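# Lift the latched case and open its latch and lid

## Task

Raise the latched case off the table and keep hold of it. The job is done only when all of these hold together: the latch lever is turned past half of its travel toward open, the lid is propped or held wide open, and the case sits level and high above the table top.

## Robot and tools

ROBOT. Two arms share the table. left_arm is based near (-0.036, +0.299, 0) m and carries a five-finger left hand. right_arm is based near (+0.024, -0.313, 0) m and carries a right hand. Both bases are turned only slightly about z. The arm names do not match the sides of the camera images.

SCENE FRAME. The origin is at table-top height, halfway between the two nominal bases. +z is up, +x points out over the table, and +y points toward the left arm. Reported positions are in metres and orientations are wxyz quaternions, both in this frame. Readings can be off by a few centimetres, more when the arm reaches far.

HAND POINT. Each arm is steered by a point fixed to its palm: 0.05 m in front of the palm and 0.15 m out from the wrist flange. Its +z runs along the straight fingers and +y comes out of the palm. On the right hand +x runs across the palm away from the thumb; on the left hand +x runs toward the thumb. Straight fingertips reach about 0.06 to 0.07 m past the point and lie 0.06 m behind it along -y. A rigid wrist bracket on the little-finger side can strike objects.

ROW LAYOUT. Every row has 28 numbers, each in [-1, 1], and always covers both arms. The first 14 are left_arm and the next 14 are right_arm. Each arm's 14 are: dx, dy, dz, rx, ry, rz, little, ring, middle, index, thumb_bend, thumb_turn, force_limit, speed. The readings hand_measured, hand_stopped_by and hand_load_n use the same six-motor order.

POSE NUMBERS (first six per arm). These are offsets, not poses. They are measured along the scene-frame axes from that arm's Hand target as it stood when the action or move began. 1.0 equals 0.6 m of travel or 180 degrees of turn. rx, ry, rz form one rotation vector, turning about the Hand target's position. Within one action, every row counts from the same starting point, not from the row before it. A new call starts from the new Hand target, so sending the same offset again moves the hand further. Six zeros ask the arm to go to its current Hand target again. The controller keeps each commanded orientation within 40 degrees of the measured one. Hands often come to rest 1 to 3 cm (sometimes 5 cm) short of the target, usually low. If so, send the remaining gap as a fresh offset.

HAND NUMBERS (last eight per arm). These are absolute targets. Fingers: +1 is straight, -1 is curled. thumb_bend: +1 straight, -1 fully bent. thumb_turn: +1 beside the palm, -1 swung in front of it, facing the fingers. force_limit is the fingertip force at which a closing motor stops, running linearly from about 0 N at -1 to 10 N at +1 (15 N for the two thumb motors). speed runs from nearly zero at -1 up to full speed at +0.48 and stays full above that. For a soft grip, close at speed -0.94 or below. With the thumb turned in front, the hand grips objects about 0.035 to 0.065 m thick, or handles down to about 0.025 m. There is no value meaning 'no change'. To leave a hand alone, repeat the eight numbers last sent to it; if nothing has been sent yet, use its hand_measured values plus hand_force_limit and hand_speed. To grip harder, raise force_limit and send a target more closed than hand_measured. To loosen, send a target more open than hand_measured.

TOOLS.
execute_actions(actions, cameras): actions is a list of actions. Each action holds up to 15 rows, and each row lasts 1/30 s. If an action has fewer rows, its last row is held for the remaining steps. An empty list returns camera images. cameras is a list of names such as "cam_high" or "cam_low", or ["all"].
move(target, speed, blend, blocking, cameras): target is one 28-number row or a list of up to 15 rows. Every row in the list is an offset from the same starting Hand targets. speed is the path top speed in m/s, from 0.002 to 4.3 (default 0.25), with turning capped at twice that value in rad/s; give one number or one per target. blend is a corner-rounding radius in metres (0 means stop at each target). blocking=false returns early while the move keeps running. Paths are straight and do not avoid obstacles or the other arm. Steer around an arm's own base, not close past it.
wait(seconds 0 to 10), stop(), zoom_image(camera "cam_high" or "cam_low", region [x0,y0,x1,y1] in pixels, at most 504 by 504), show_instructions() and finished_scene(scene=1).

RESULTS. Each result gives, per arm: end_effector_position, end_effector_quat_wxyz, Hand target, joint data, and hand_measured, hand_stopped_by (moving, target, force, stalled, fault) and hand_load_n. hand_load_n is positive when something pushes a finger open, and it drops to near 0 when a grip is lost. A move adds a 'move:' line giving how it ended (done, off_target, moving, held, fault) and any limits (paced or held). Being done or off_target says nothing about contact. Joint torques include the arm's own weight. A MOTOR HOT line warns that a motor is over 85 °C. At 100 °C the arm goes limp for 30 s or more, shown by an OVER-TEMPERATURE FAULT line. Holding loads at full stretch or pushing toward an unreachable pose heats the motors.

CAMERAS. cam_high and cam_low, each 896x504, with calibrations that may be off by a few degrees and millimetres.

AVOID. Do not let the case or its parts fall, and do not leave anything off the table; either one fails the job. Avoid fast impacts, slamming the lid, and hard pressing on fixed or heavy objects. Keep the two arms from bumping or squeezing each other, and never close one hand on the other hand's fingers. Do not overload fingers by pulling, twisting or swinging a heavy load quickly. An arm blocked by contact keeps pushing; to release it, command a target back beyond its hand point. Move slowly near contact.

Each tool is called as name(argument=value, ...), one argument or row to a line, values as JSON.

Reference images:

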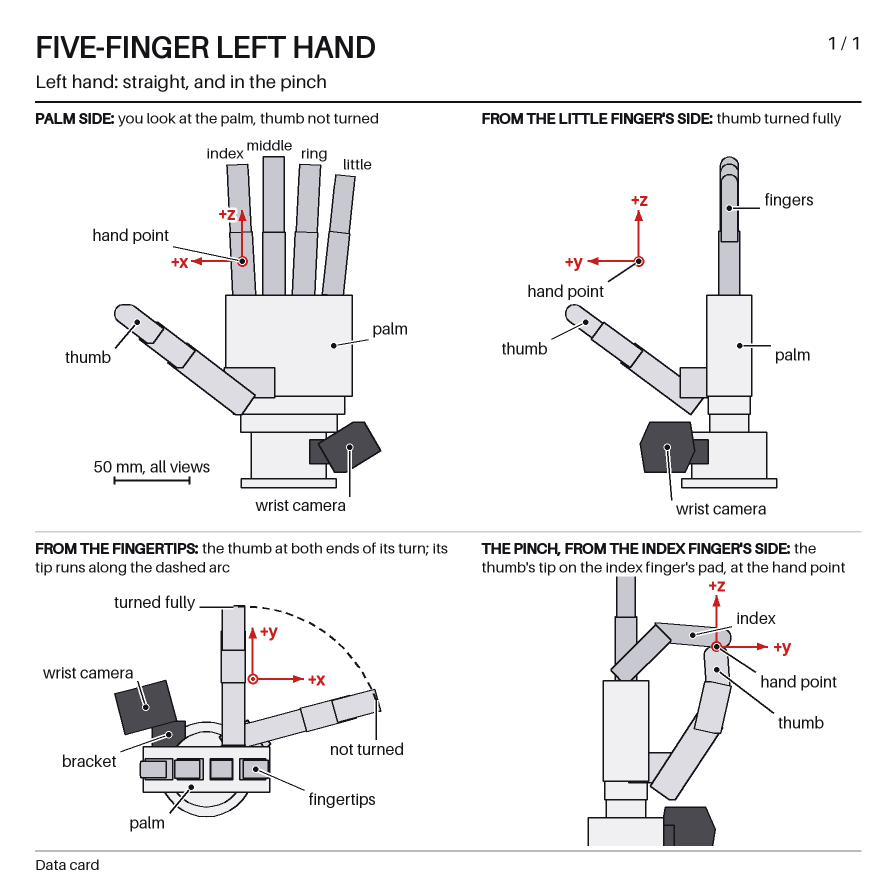

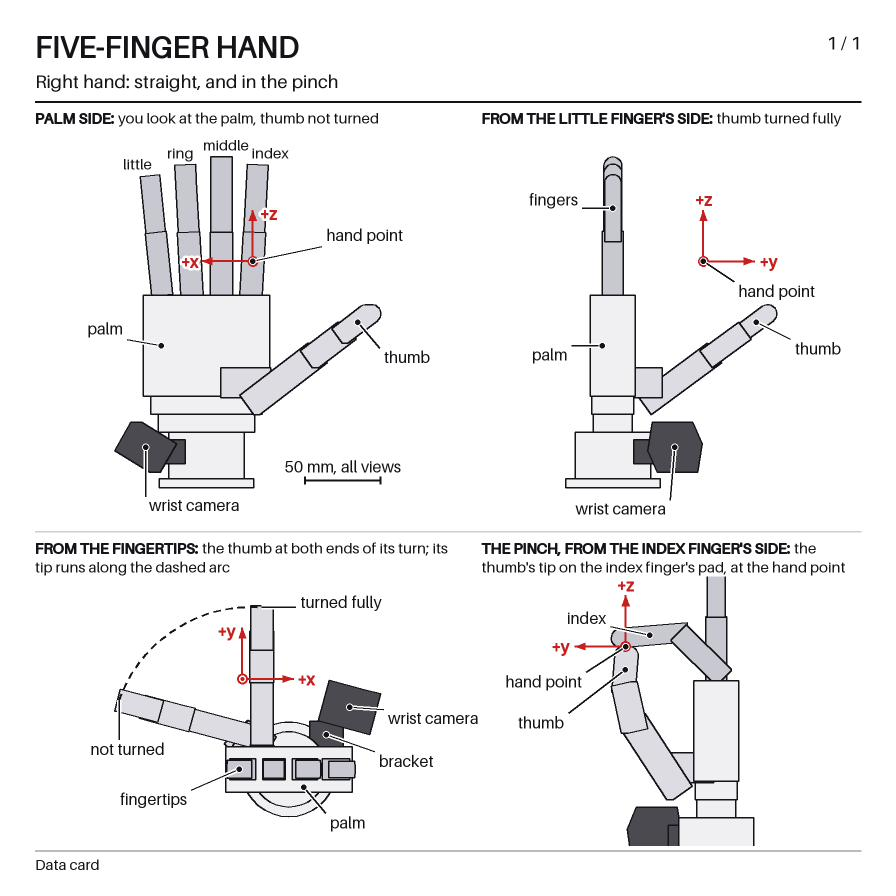

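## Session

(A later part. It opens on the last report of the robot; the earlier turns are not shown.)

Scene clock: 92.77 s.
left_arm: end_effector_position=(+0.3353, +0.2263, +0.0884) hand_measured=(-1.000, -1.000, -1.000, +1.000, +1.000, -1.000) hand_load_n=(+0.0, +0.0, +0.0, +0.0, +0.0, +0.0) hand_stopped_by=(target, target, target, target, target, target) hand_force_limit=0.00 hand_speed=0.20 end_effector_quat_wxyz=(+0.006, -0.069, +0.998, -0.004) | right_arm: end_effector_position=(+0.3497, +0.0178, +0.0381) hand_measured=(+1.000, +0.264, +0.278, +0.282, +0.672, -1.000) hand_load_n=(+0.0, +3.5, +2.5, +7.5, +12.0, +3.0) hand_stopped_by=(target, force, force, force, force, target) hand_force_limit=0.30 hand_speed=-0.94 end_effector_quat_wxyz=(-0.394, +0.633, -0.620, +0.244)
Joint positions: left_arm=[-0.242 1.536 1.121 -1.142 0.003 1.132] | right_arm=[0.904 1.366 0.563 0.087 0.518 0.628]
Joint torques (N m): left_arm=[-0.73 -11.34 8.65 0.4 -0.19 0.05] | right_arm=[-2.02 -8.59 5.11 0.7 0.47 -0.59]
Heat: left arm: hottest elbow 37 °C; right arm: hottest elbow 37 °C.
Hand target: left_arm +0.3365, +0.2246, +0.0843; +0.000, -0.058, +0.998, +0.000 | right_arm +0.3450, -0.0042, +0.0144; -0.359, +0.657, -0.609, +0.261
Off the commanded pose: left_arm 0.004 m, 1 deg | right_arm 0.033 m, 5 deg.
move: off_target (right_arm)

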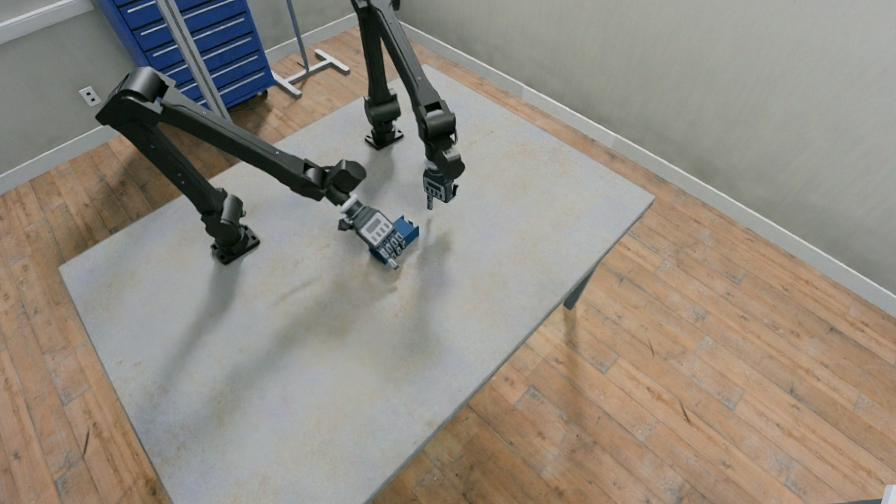

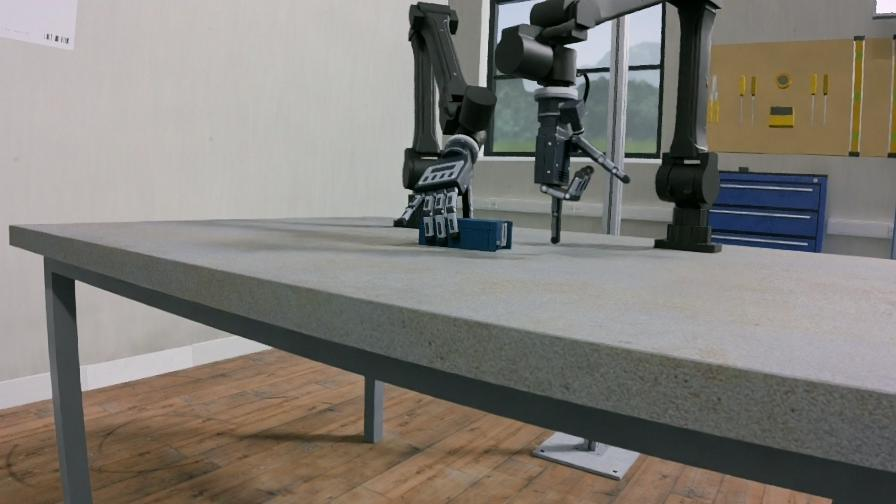

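move(
  target=[
    [0,0,0.09,0,0,0,-1,-1,-1,1,1,-1,0,0.2,0,0,0,0,0,0,1,-0.6,-0.6,-0.5,0.6,-1,0.3,-0.94],
    [0.0083,-0.143,0.085,0,0,0,-1,-1,-1,1,1,-1,0,0.2,0,0,0,0,0,0,1,-0.6,-0.6,-0.5,0.6,-1,0.3,-0.94],
  ],
  speed=0.15,
  blend=0.01,
  cameras=["all"],
)

zoom_image(
  camera="cam_high",
  region=[370, 175, 440, 245],
)

zoom_image(
  camera="cam_low",
  region=[485, 190, 545, 260],
)

Scene clock: 101.63 s.
left_arm: end_effector_position=(+0.3308, +0.1457, +0.1295) hand_measured=(-1.000, -1.000, -1.000, +1.000, +1.000, -1.000) hand_load_n=(+0.0, +0.0, +0.0, +0.0, +0.0, -0.5) hand_stopped_by=(target, target, target, target, target, target) hand_force_limit=0.00 hand_speed=0.20 end_effector_quat_wxyz=(-0.005, -0.052, +0.999, +0.001) | right_arm: end_effector_position=(+0.3497, +0.0178, +0.0381) hand_measured=(+1.000, +0.264, +0.278, +0.282, +0.672, -1.000) hand_load_n=(+0.0, +3.5, +2.5, +7.5, +12.0, +2.5) hand_stopped_by=(target, force, force, force, force, target) hand_force_limit=0.30 hand_speed=-0.94 end_effector_quat_wxyz=(-0.394, +0.633, -0.620, +0.244)
Joint positions: left_arm=[-0.419 1.579 1.282 -1.285 0.003 0.989] | right_arm=[0.904 1.366 0.563 0.087 0.518 0.628]
Joint torques (N m): left_arm=[-0.38 -11.99 12.22 0.03 -0.18 -0.23] | right_arm=[-2.02 -8.53 5.11 0.69 0.47 -0.59]
Heat: left arm: hottest elbow 37 °C; right arm: hottest elbow 36 °C.
Hand target: left_arm +0.3414, +0.1388, +0.1354; +0.000, -0.058, +0.998, +0.000 | right_arm +0.3450, -0.0042, +0.0144; -0.359, +0.657, -0.609, +0.261
Off the commanded pose: left_arm 0.014 m, 1 deg | right_arm 0.033 m, 5 deg.
move: off_target (left_arm, right_arm)

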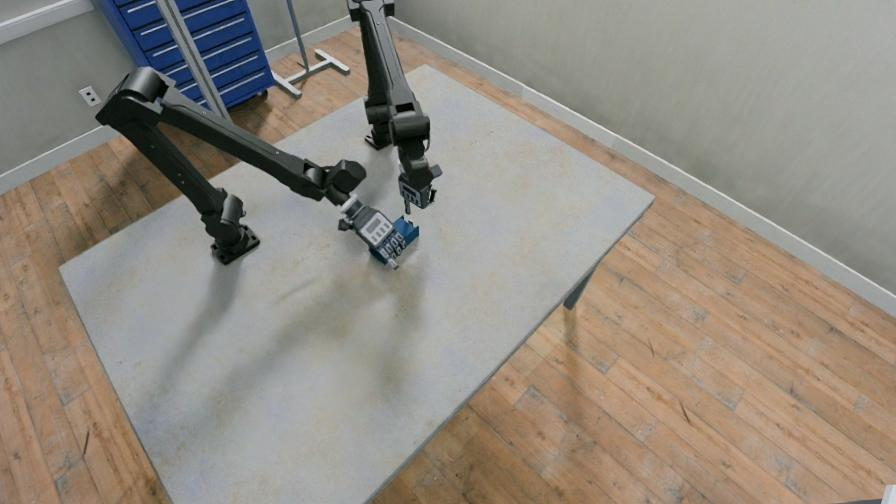

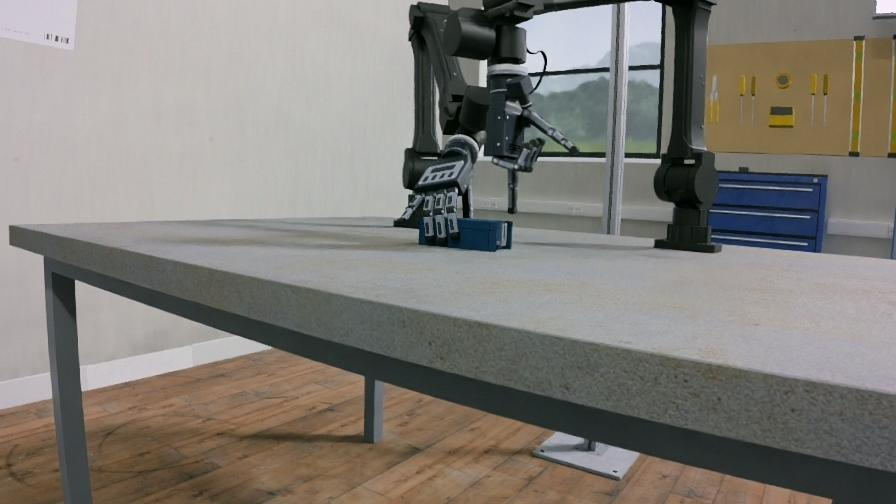

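Scaled by 7.200 from the camera's 896x504 image, which has a finer 1280x720 frame.

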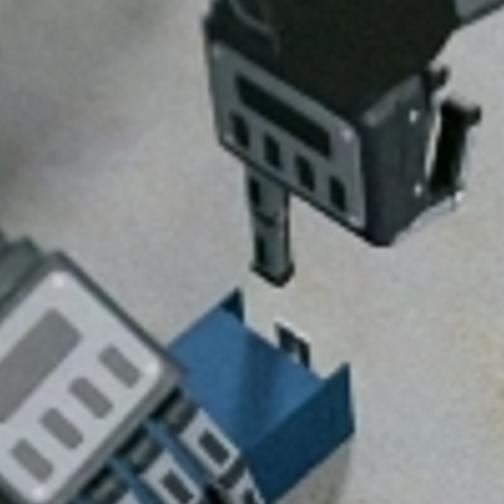

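Scaled by 7.200 from the camera's 896x504 image, which has a finer 1280x720 frame.

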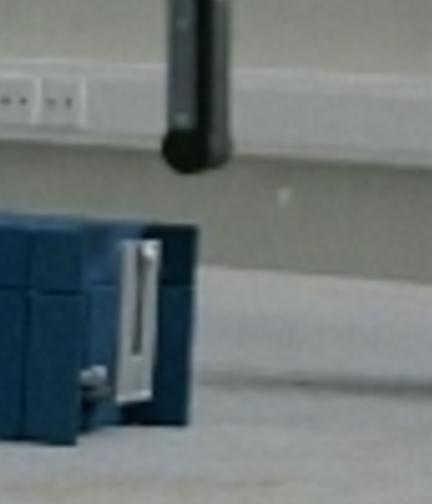

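move(
  target=[0.033,-0.017,-0.005,0,0,0,-1,-1,-1,1,1,-1,0,0.2,0,0,0,0,0,0,1,-0.6,-0.6,-0.5,0.6,-1,0.3,-0.94],
  speed=0.1,
  cameras=["all"],
)

zoom_image(
  camera="cam_high",
  region=[370, 175, 440, 245],
)

zoom_image(
  camera="cam_low",
  region=[485, 190, 545, 260],
)

Scene clock: 103.50 s.
left_arm: end_effector_position=(+0.3505, +0.1354, +0.1275) hand_measured=(-1.000, -1.000, -1.000, +1.000, +1.000, -1.000) hand_load_n=(+0.0, +0.0, +0.0, +0.0, +0.0, +0.0) hand_stopped_by=(target, target, target, target, target, target) hand_force_limit=0.00 hand_speed=0.20 end_effector_quat_wxyz=(-0.004, -0.052, +0.999, +0.001) | right_arm: end_effector_position=(+0.3497, +0.0178, +0.0381) hand_measured=(+1.000, +0.264, +0.278, +0.282, +0.672, -1.000) hand_load_n=(+0.0, +3.5, +2.5, +7.5, +12.0, +2.5) hand_stopped_by=(target, force, force, force, force, target) hand_force_limit=0.30 hand_speed=-0.94 end_effector_quat_wxyz=(-0.394, +0.633, -0.620, +0.244)
Joint positions: left_arm=[-0.419 1.635 1.346 -1.29 0.003 0.988] | right_arm=[0.904 1.366 0.563 0.087 0.518 0.628]
Joint torques (N m): left_arm=[-0.38 -12.81 12.23 0.05 -0.18 -0.21] | right_arm=[-2.08 -8.59 5.11 0.7 0.47 -0.59]
Heat: left arm: hottest elbow 37 °C; right arm: hottest elbow 36 °C.
Hand target: left_arm +0.3612, +0.1286, +0.1324; +0.000, -0.058, +0.998, +0.000 | right_arm +0.3450, -0.0042, +0.0144; -0.359, +0.657, -0.609, +0.261
Off the commanded pose: left_arm 0.014 m, 1 deg | right_arm 0.033 m, 5 deg.
move: off_target (left_arm, right_arm)

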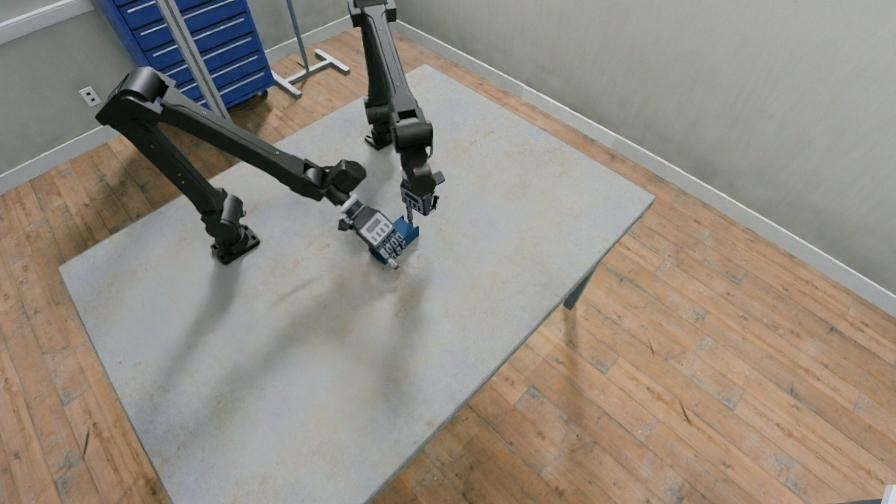

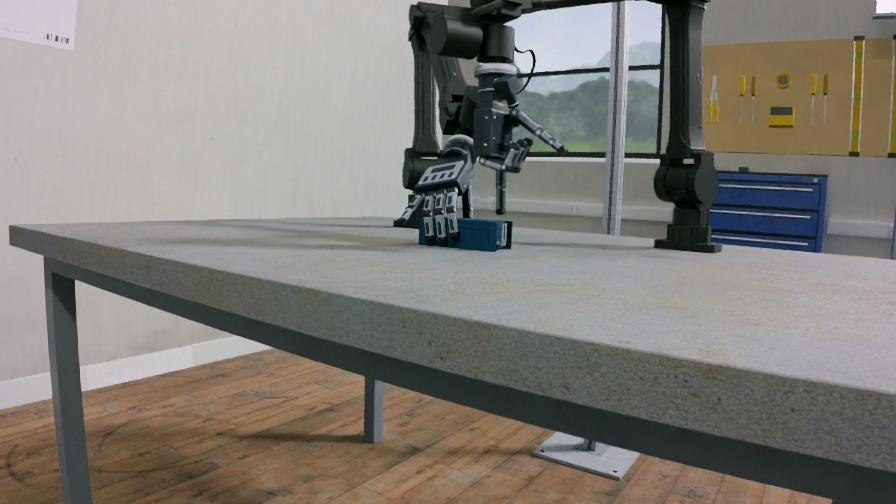

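Scaled by 7.200 from the camera's 896x504 image, which has a finer 1280x720 frame.

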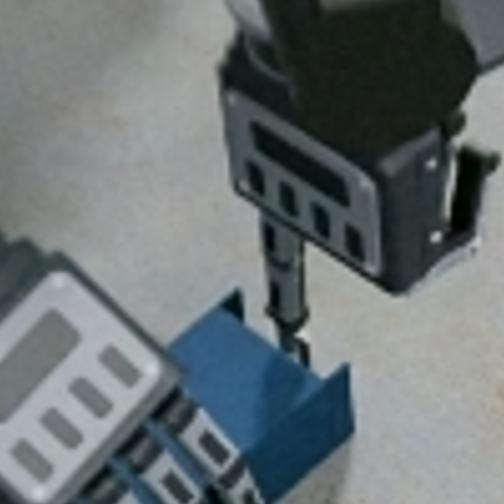

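Scaled by 7.200 from the camera's 896x504 image, which has a finer 1280x720 frame.

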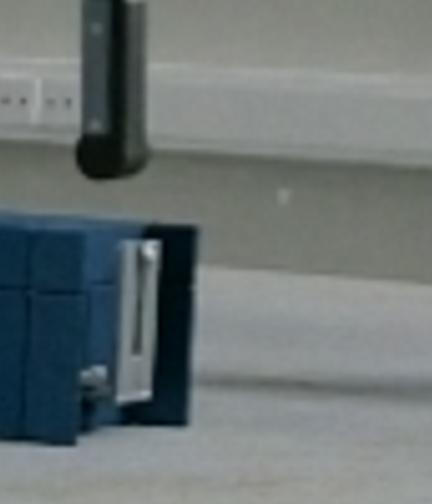

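move(
  target=[0,0,-0.022,0,0,0,-1,-1,-1,1,1,-1,0,0.2,0,0,0,0,0,0,1,-0.6,-0.6,-0.5,0.6,-1,0.3,-0.94],
  speed=0.06,
  cameras=["all"],
)

zoom_image(
  camera="cam_high",
  region=[385, 195, 435, 245],
)

zoom_image(
  camera="cam_low",
  region=[485, 205, 525, 255],
)

Scene clock: 104.67 s.
left_arm: end_effector_position=(+0.3529, +0.1342, +0.1231) hand_measured=(-1.000, -1.000, -1.000, +1.000, +1.000, -1.000) hand_load_n=(+0.0, +0.0, +0.0, +0.0, +0.0, +0.0) hand_stopped_by=(target, target, target, target, target, target) hand_force_limit=0.00 hand_speed=0.20 end_effector_quat_wxyz=(-0.004, -0.052, +0.999, +0.001) | right_arm: end_effector_position=(+0.3497, +0.0178, +0.0381) hand_measured=(+1.000, +0.264, +0.278, +0.282, +0.672, -1.000) hand_load_n=(+0.0, +4.0, +2.5, +7.5, +12.0, +2.5) hand_stopped_by=(target, force, force, force, force, target) hand_force_limit=0.30 hand_speed=-0.94 end_effector_quat_wxyz=(-0.394, +0.633, -0.620, +0.244)
Joint positions: left_arm=[-0.419 1.644 1.346 -1.28 0.003 0.988] | right_arm=[0.904 1.366 0.563 0.087 0.518 0.628]
Joint torques (N m): left_arm=[-0.32 -12.92 10.25 0.87 -0.19 -0.21] | right_arm=[-2.02 -8.59 5.11 0.7 0.47 -0.59]
Heat: left arm: hottest elbow 37 °C; right arm: hottest elbow 36 °C.
Hand target: left_arm +0.3612, +0.1286, +0.1192; +0.000, -0.058, +0.998, +0.000 | right_arm +0.3450, -0.0042, +0.0144; -0.359, +0.657, -0.609, +0.261
Off the commanded pose: left_arm 0.011 m, 1 deg | right_arm 0.033 m, 5 deg.
move: off_target (left_arm, right_arm)

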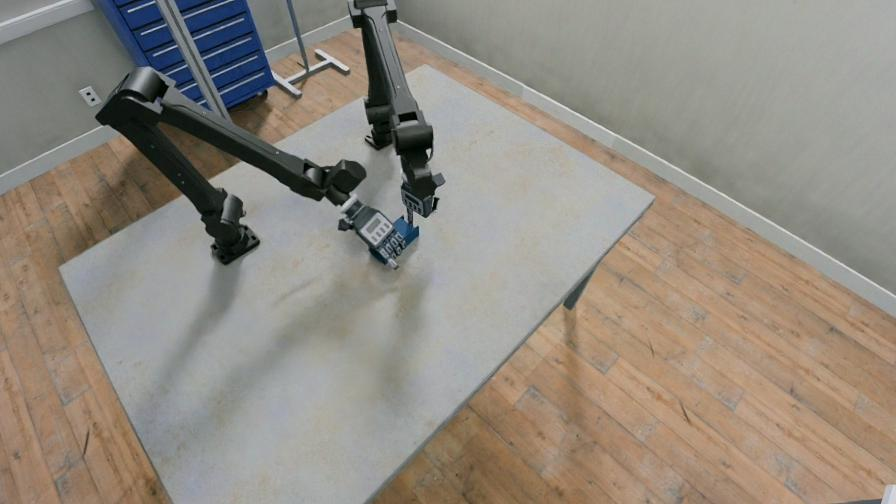

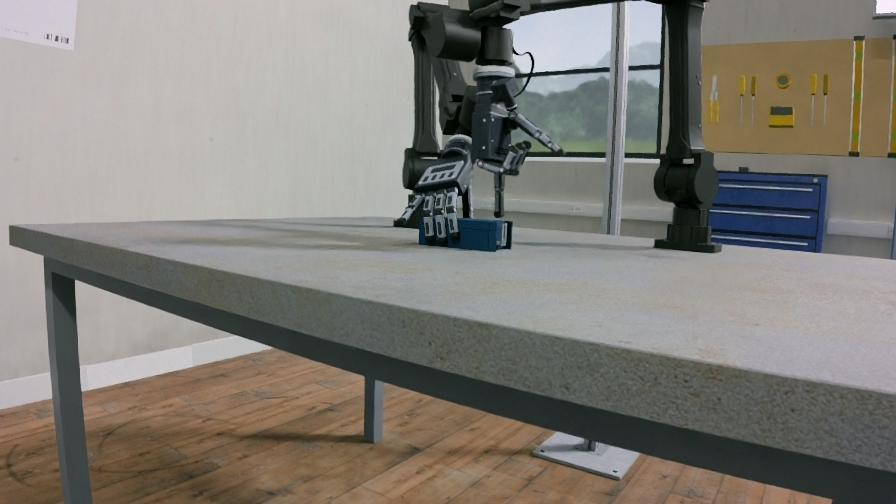

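Scaled by 10.080 from the camera's 896x504 image, which has a finer 1280x720 frame.

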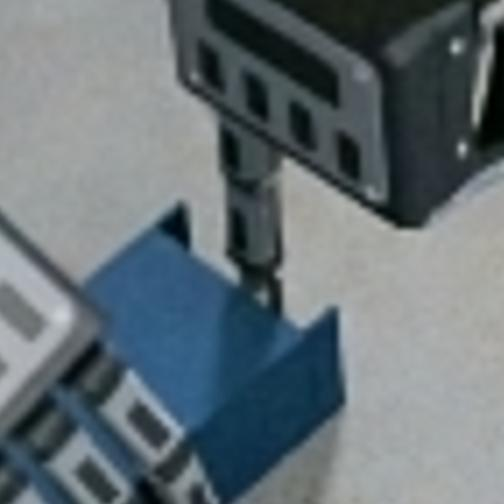

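Scaled by 10.080 from the camera's 896x504 image, which has a finer 1280x720 frame.

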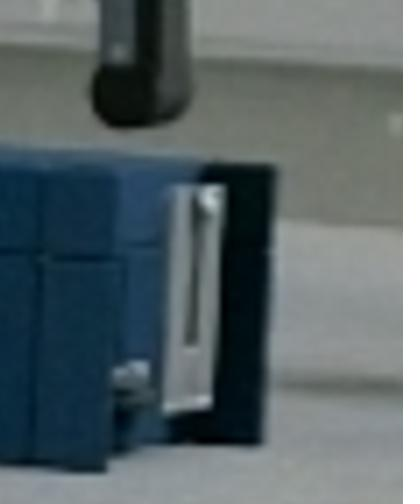

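move(
  target=[-0.006,0.006,-0.022,0,0,0,-1,-1,-1,1,1,-1,0,0.2,0,0,0,0,0,0,1,-0.6,-0.6,-0.5,0.6,-1,0.3,-0.94],
  speed=0.06,
  cameras=["all"],
)

zoom_image(
  camera="cam_high",
  region=[385, 195, 435, 245],
)

zoom_image(
  camera="cam_low",
  region=[485, 205, 525, 255],
)

Scene clock: 106.50 s.
left_arm: end_effector_position=(+0.3551, +0.1330, +0.1158) hand_measured=(-1.000, -1.000, -1.000, +1.000, +1.000, -1.000) hand_load_n=(+0.0, +0.0, +0.0, +0.0, +0.0, +0.0) hand_stopped_by=(target, target, target, target, target, target) hand_force_limit=0.00 hand_speed=0.20 end_effector_quat_wxyz=(+0.003, -0.052, +0.999, -0.003) | right_arm: end_effector_position=(+0.3497, +0.0178, +0.0381) hand_measured=(+1.000, +0.264, +0.278, +0.282, +0.672, -1.000) hand_load_n=(+0.0, +3.5, +2.5, +7.5, +11.5, +2.5) hand_stopped_by=(target, force, force, force, force, target) hand_force_limit=0.30 hand_speed=-0.94 end_effector_quat_wxyz=(-0.394, +0.633, -0.620, +0.244)
Joint positions: left_arm=[-0.419 1.644 1.329 -1.246 0.003 0.988] | right_arm=[0.904 1.366 0.563 0.087 0.518 0.628]
Joint torques (N m): left_arm=[-0.09 -12.98 8.4 1.01 -0.19 -0.18] | right_arm=[-2.02 -8.59 5.09 0.69 0.47 -0.59]
Heat: left arm: hottest elbow 37 °C; right arm: hottest elbow 36 °C.
Hand target: left_arm +0.3575, +0.1322, +0.1060; +0.000, -0.058, +0.998, +0.000 | right_arm +0.3450, -0.0042, +0.0144; -0.359, +0.657, -0.609, +0.261
Off the commanded pose: left_arm 0.010 m, 1 deg | right_arm 0.033 m, 5 deg.
move: off_target (right_arm)

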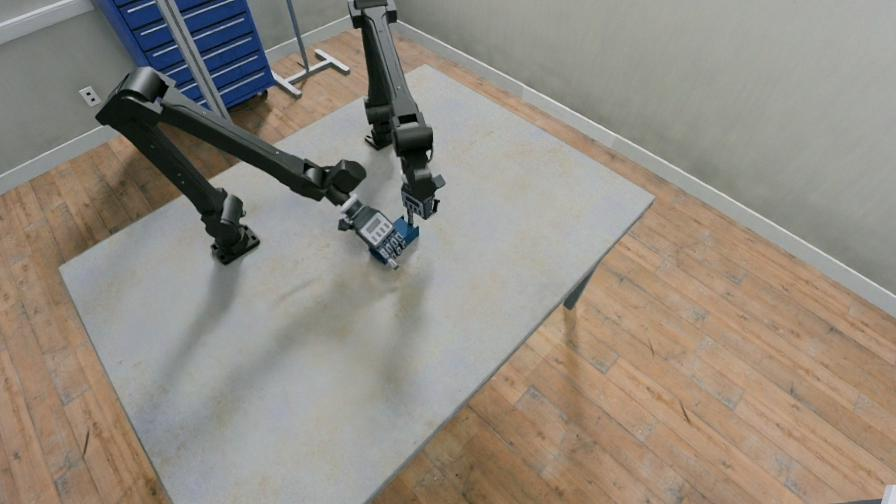

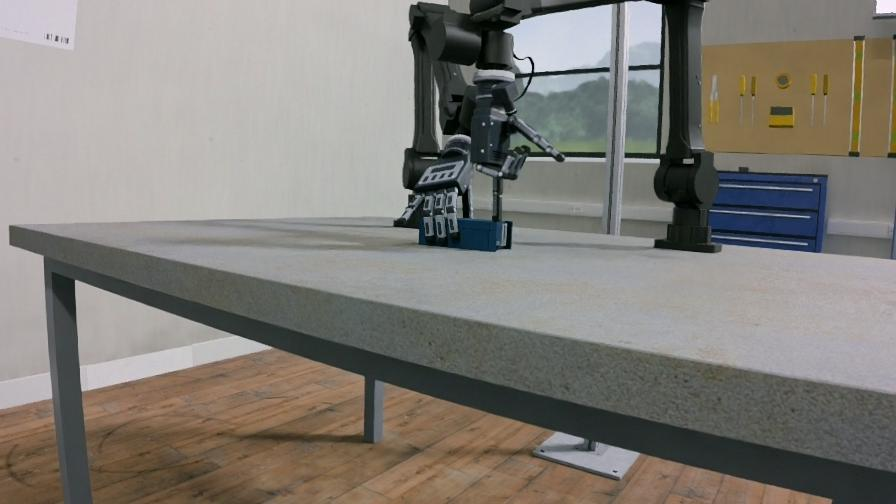

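Scaled by 10.080 from the camera's 896x504 image, which has a finer 1280x720 frame.

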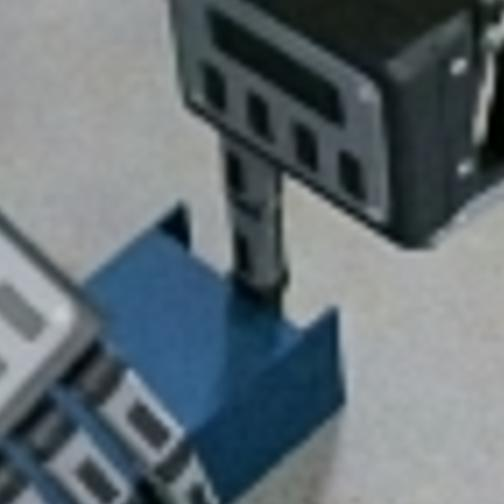

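Scaled by 10.080 from the camera's 896x504 image, which has a finer 1280x720 frame.

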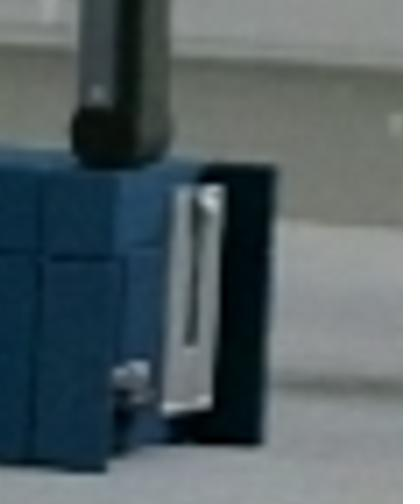

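move(
  target=[-0.0125,0.010,0.028,0,0,0,-1,-1,-1,1,1,-1,0,0.2,0,0,0,0,0,0,1,-0.6,-0.6,-0.5,0.6,-1,0.3,-0.94],
  speed=0.1,
  cameras=["all"],
)

zoom_image(
  camera="cam_high",
  region=[385, 195, 435, 245],
)

zoom_image(
  camera="cam_low",
  region=[485, 205, 525, 255],
)

Scene clock: 107.97 s.
left_arm: end_effector_position=(+0.3524, +0.1344, +0.1165) hand_measured=(-1.000, -1.000, -1.000, +1.000, +1.000, -1.000) hand_load_n=(+0.0, +0.0, +0.0, +0.0, +0.0, +0.0) hand_stopped_by=(target, target, target, target, target, target) hand_force_limit=0.00 hand_speed=0.20 end_effector_quat_wxyz=(-0.002, -0.052, +0.999, -0.001) | right_arm: end_effector_position=(+0.3497, +0.0178, +0.0381) hand_measured=(+1.000, +0.264, +0.278, +0.282, +0.672, -1.000) hand_load_n=(+0.0, +3.5, +2.5, +7.5, +12.0, +2.0) hand_stopped_by=(target, force, force, force, force, target) hand_force_limit=0.30 hand_speed=-0.94 end_effector_quat_wxyz=(-0.394, +0.633, -0.620, +0.244)
Joint positions: left_arm=[-0.419 1.644 1.329 -1.258 0.003 0.988] | right_arm=[0.904 1.366 0.563 0.087 0.518 0.628]
Joint torques (N m): left_arm=[0.26 -16.26 8.38 0.01 -0.19 -0.15] | right_arm=[-2.02 -8.59 5.11 0.7 0.47 -0.59]
Heat: left arm: hottest elbow 37 °C; right arm: hottest elbow 35 °C.
Hand target: left_arm +0.3501, +0.1382, +0.1228; +0.000, -0.058, +0.998, +0.000 | right_arm +0.3450, -0.0042, +0.0144; -0.359, +0.657, -0.609, +0.261
Off the commanded pose: left_arm 0.008 m, 1 deg | right_arm 0.033 m, 5 deg.
move: off_target (right_arm)

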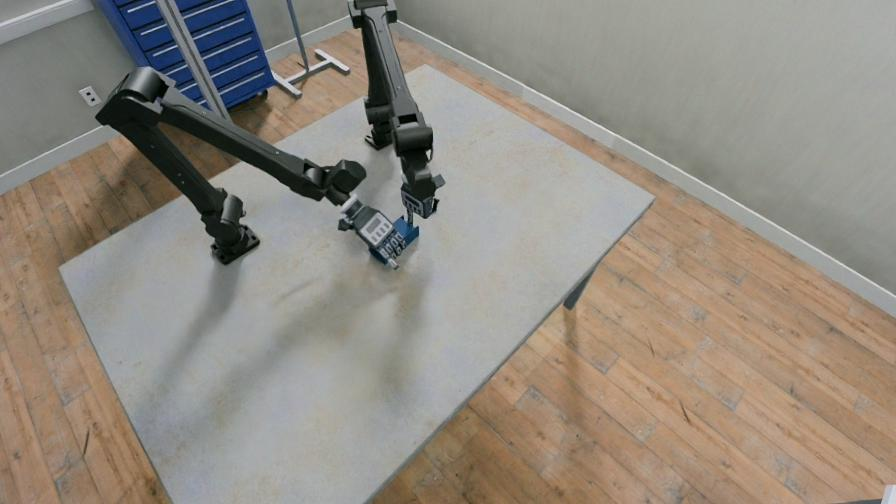

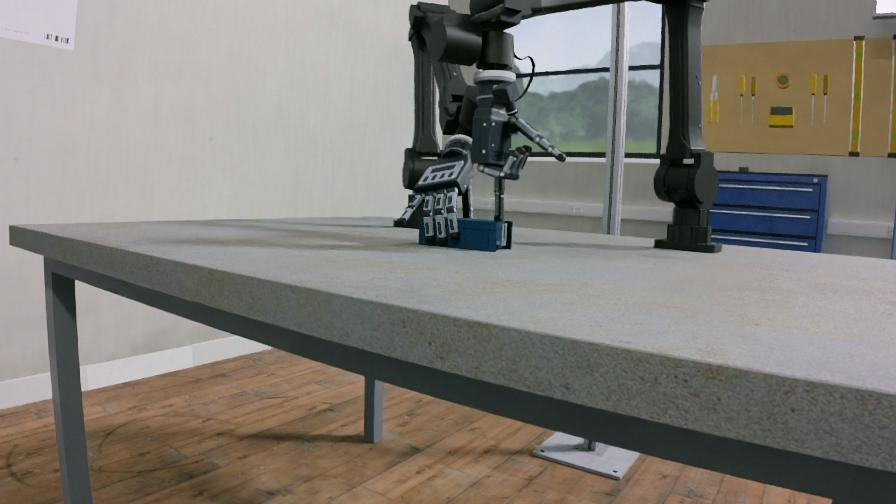

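Scaled by 10.080 from the camera's 896x504 image, which has a finer 1280x720 frame.

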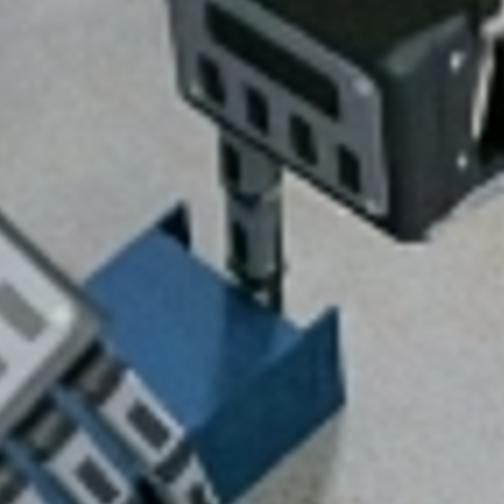

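Scaled by 10.080 from the camera's 896x504 image, which has a finer 1280x720 frame.

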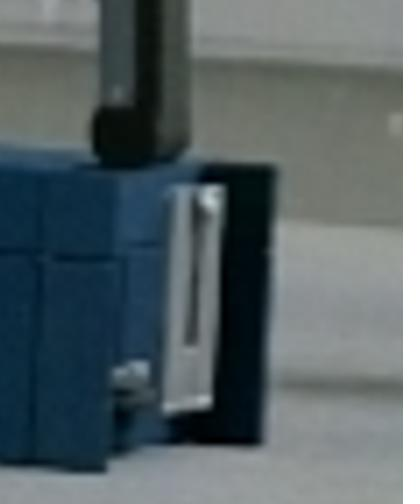

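move(
  target=[-0.002,0.0105,0.01,0,0,0,-1,-1,-1,1,1,-1,0,0.2,0,0,0,0,0,0,1,-0.6,-0.6,-0.5,0.6,-1,0.3,-0.94],
  speed=0.1,
  cameras=["all"],
)

zoom_image(
  camera="cam_high",
  region=[385, 195, 435, 245],
)

zoom_image(
  camera="cam_low",
  region=[485, 205, 525, 255],
)

Scene clock: 109.40 s.
left_arm: end_effector_position=(+0.3507, +0.1392, +0.1223) hand_measured=(-1.000, -1.000, -1.000, +1.000, +1.000, -1.000) hand_load_n=(+0.0, +0.0, +0.0, +0.0, +0.0, +0.0) hand_stopped_by=(target, target, target, target, target, target) hand_force_limit=0.00 hand_speed=0.20 end_effector_quat_wxyz=(-0.002, -0.056, +0.998, -0.001) | right_arm: end_effector_position=(+0.3497, +0.0178, +0.0381) hand_measured=(+1.000, +0.264, +0.278, +0.282, +0.672, -1.000) hand_load_n=(+0.0, +3.5, +2.5, +7.5, +12.0, +2.5) hand_stopped_by=(target, force, force, force, force, target) hand_force_limit=0.30 hand_speed=-0.94 end_effector_quat_wxyz=(-0.394, +0.633, -0.620, +0.244)
Joint positions: left_arm=[-0.411 1.632 1.329 -1.271 0.003 0.988] | right_arm=[0.904 1.366 0.563 0.087 0.518 0.628]
Joint torques (N m): left_arm=[0.38 -16.15 8.29 0.1 -0.19 -0.05] | right_arm=[-2.08 -8.59 5.11 0.7 0.47 -0.59]
Heat: left arm: hottest elbow 37 °C; right arm: hottest elbow 35 °C.
Hand target: left_arm +0.3488, +0.1445, +0.1287; +0.000, -0.058, +0.998, +0.000 | right_arm +0.3450, -0.0042, +0.0144; -0.359, +0.657, -0.609, +0.261
Off the commanded pose: left_arm 0.009 m, 0 deg | right_arm 0.033 m, 5 deg.
move: off_target (right_arm)

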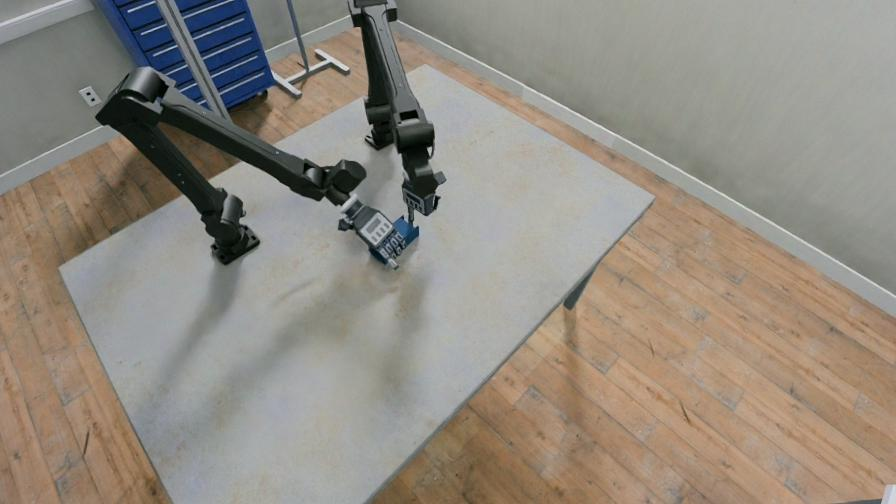

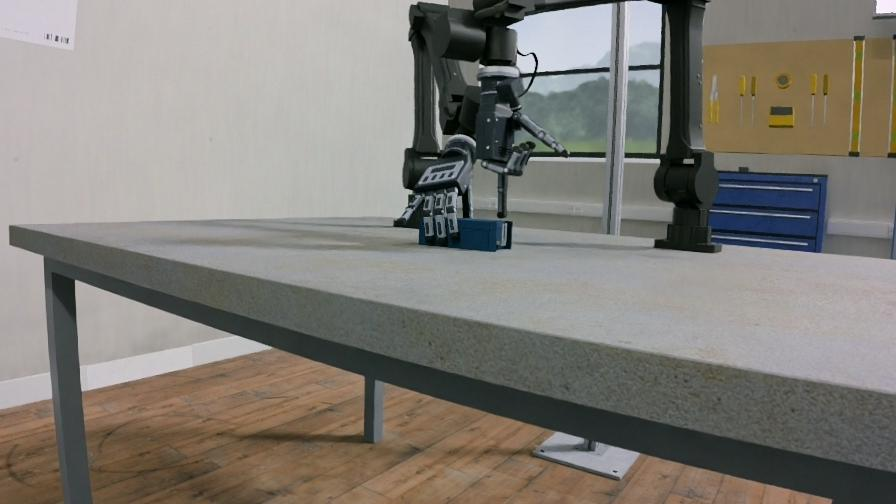

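Scaled by 10.080 from the camera's 896x504 image, which has a finer 1280x720 frame.

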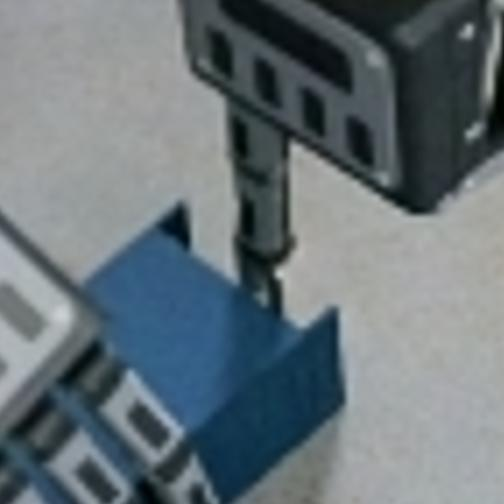

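Scaled by 10.080 from the camera's 896x504 image, which has a finer 1280x720 frame.

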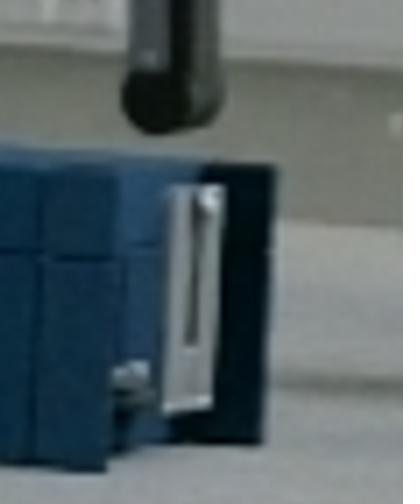

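move(
  target=[-0.006,-0.001,-0.035,0,0,0,-1,-1,-1,1,1,-1,0,0.2,0,0,0,0,0,0,1,-0.6,-0.6,-0.5,0.6,-1,0.3,-0.94],
  speed=0.06,
  cameras=["all"],
)

zoom_image(
  camera="cam_high",
  region=[385, 195, 435, 245],
)

zoom_image(
  camera="cam_low",
  region=[485, 205, 525, 255],
)

Scene clock: 110.77 s.
left_arm: end_effector_position=(+0.3416, +0.1459, +0.1065) hand_measured=(-1.000, -1.000, -1.000, +1.000, +1.000, -1.000) hand_load_n=(+0.0, +0.0, +0.0, -1.0, +0.0, +0.5) hand_stopped_by=(target, target, target, target, target, target) hand_force_limit=0.00 hand_speed=0.20 end_effector_quat_wxyz=(-0.009, -0.058, +0.998, +0.006) | right_arm: end_effector_position=(+0.3497, +0.0177, +0.0380) hand_measured=(+1.000, +0.264, +0.278, +0.282, +0.672, -1.000) hand_load_n=(+0.0, +3.5, +2.5, +7.5, +12.0, +2.0) hand_stopped_by=(target, force, force, force, force, target) hand_force_limit=0.30 hand_speed=-0.94 end_effector_quat_wxyz=(-0.394, +0.634, -0.619, +0.244)
Joint positions: left_arm=[-0.408 1.631 1.281 -1.243 -0.001 0.988] | right_arm=[0.904 1.366 0.563 0.087 0.518 0.626]
Joint torques (N m): left_arm=[-0.15 -14.97 8.32 1.03 -0.05 -0.1] | right_arm=[-2.02 -8.59 5.11 0.7 0.47 -0.58]
Heat: left arm: hottest elbow 37 °C; right arm: hottest elbow 35 °C.
Hand target: left_arm +0.3453, +0.1439, +0.1077; +0.000, -0.058, +0.998, +0.000 | right_arm +0.3450, -0.0042, +0.0144; -0.359, +0.657, -0.609, +0.262
Off the commanded pose: left_arm 0.004 m, 1 deg | right_arm 0.033 m, 5 deg.
move: off_target (right_arm)

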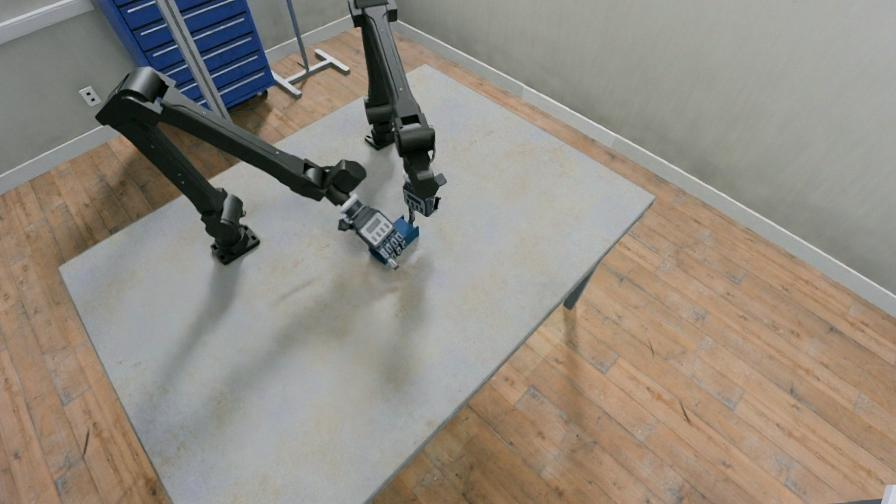

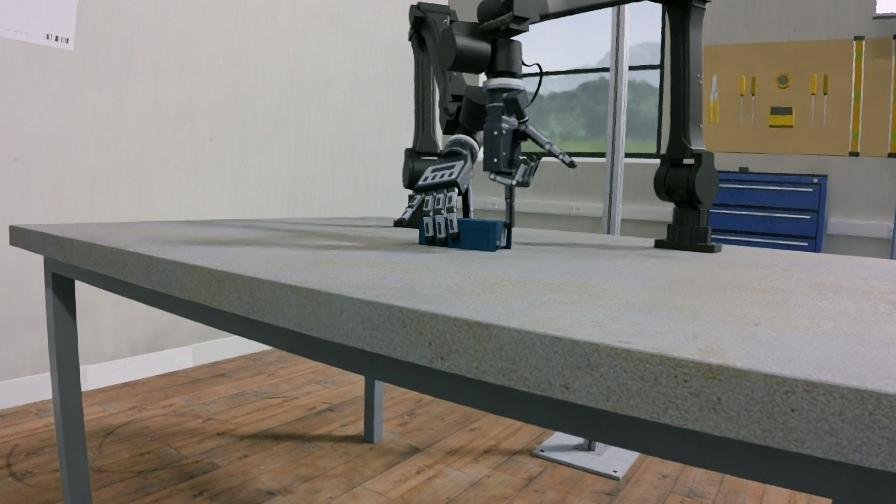

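Scaled by 10.080 from the camera's 896x504 image, which has a finer 1280x720 frame.

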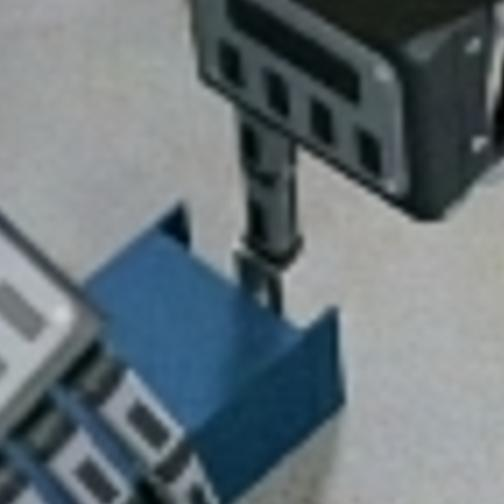

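Scaled by 10.080 from the camera's 896x504 image, which has a finer 1280x720 frame.

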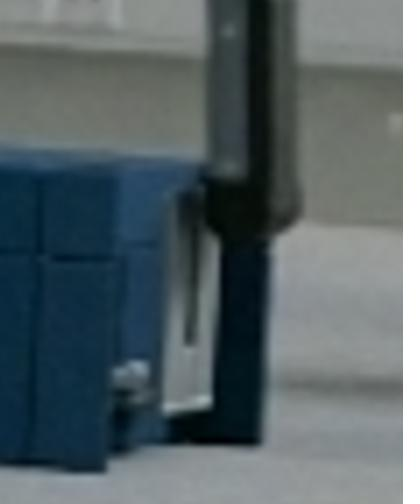

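move(
  target=[
    [0,0,0.04,0,0,0,-1,-1,-1,1,1,-1,0,0.2,0,0,0,0,0,0,1,-0.6,-0.6,-0.5,0.6,-1,0.3,-0.94],
    [0.012,-0.032,0.042,0,0,0,-1,-1,-1,1,1,-1,0,0.2,0,0,0,0,0,0,1,-0.6,-0.6,-0.5,0.6,-1,0.3,-0.94],
  ],
  speed=0.12,
  cameras=["all"],
)

zoom_image(
  camera="cam_high",
  region=[385, 195, 435, 245],
)

zoom_image(
  camera="cam_low",
  region=[485, 205, 525, 255],
)

Scene clock: 117.00 s.
left_arm: end_effector_position=(+0.3434, +0.1329, +0.1287) hand_measured=(-1.000, -1.000, -1.000, +1.000, +1.000, -1.000) hand_load_n=(+0.0, +0.0, +0.0, -0.5, +0.0, +0.0) hand_stopped_by=(target, target, target, target, target, target) hand_force_limit=0.00 hand_speed=0.20 end_effector_quat_wxyz=(-0.003, -0.053, +0.999, +0.002) | right_arm: end_effector_position=(+0.3497, +0.0177, +0.0380) hand_measured=(+1.000, +0.264, +0.278, +0.282, +0.672, -1.000) hand_load_n=(+0.0, +3.5, +2.5, +7.5, +12.0, +2.5) hand_stopped_by=(target, force, force, force, force, target) hand_force_limit=0.30 hand_speed=-0.94 end_effector_quat_wxyz=(-0.394, +0.634, -0.619, +0.244)
Joint positions: left_arm=[-0.432 1.62 1.33 -1.288 -0.001 0.974] | right_arm=[0.904 1.366 0.563 0.087 0.518 0.626]
Joint torques (N m): left_arm=[-0.56 -12.69 12.07 0.06 -0.06 -0.21] | right_arm=[-2.08 -8.59 5.09 0.69 0.47 -0.57]
Heat: left arm: hottest elbow 38 °C; right arm: hottest elbow 35 °C.
Hand target: left_arm +0.3526, +0.1247, +0.1329; +0.000, -0.058, +0.998, +0.000 | right_arm +0.3450, -0.0042, +0.0144; -0.359, +0.657, -0.609, +0.262
Off the commanded pose: left_arm 0.013 m, 1 deg | right_arm 0.033 m, 5 deg.
move: off_target (left_arm, right_arm)

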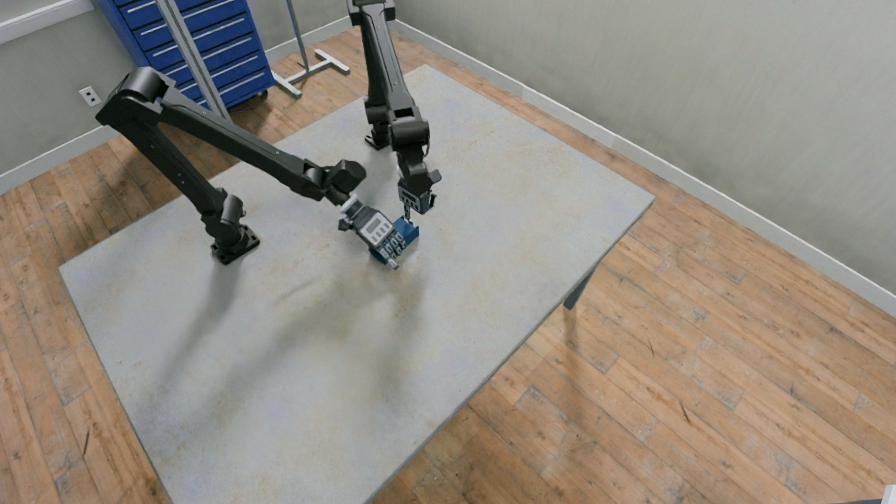

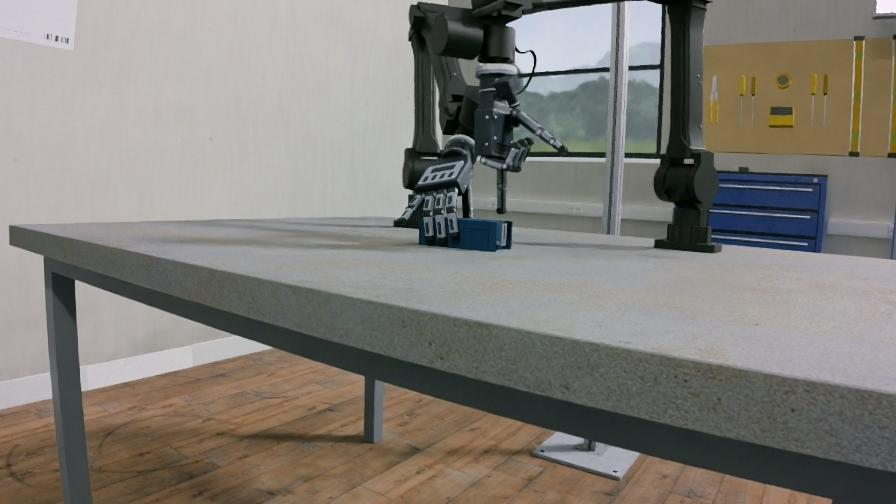

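Scaled by 10.080 from the camera's 896x504 image, which has a finer 1280x720 frame.

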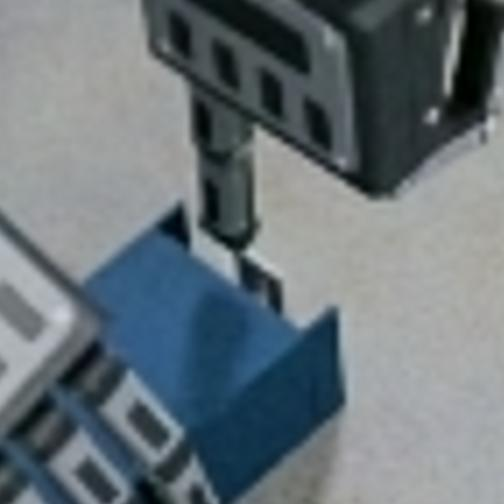

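Scaled by 10.080 from the camera's 896x504 image, which has a finer 1280x720 frame.

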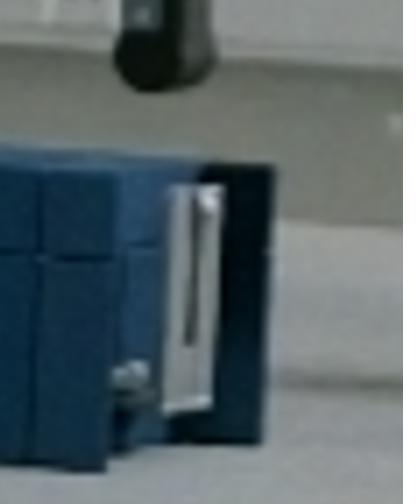

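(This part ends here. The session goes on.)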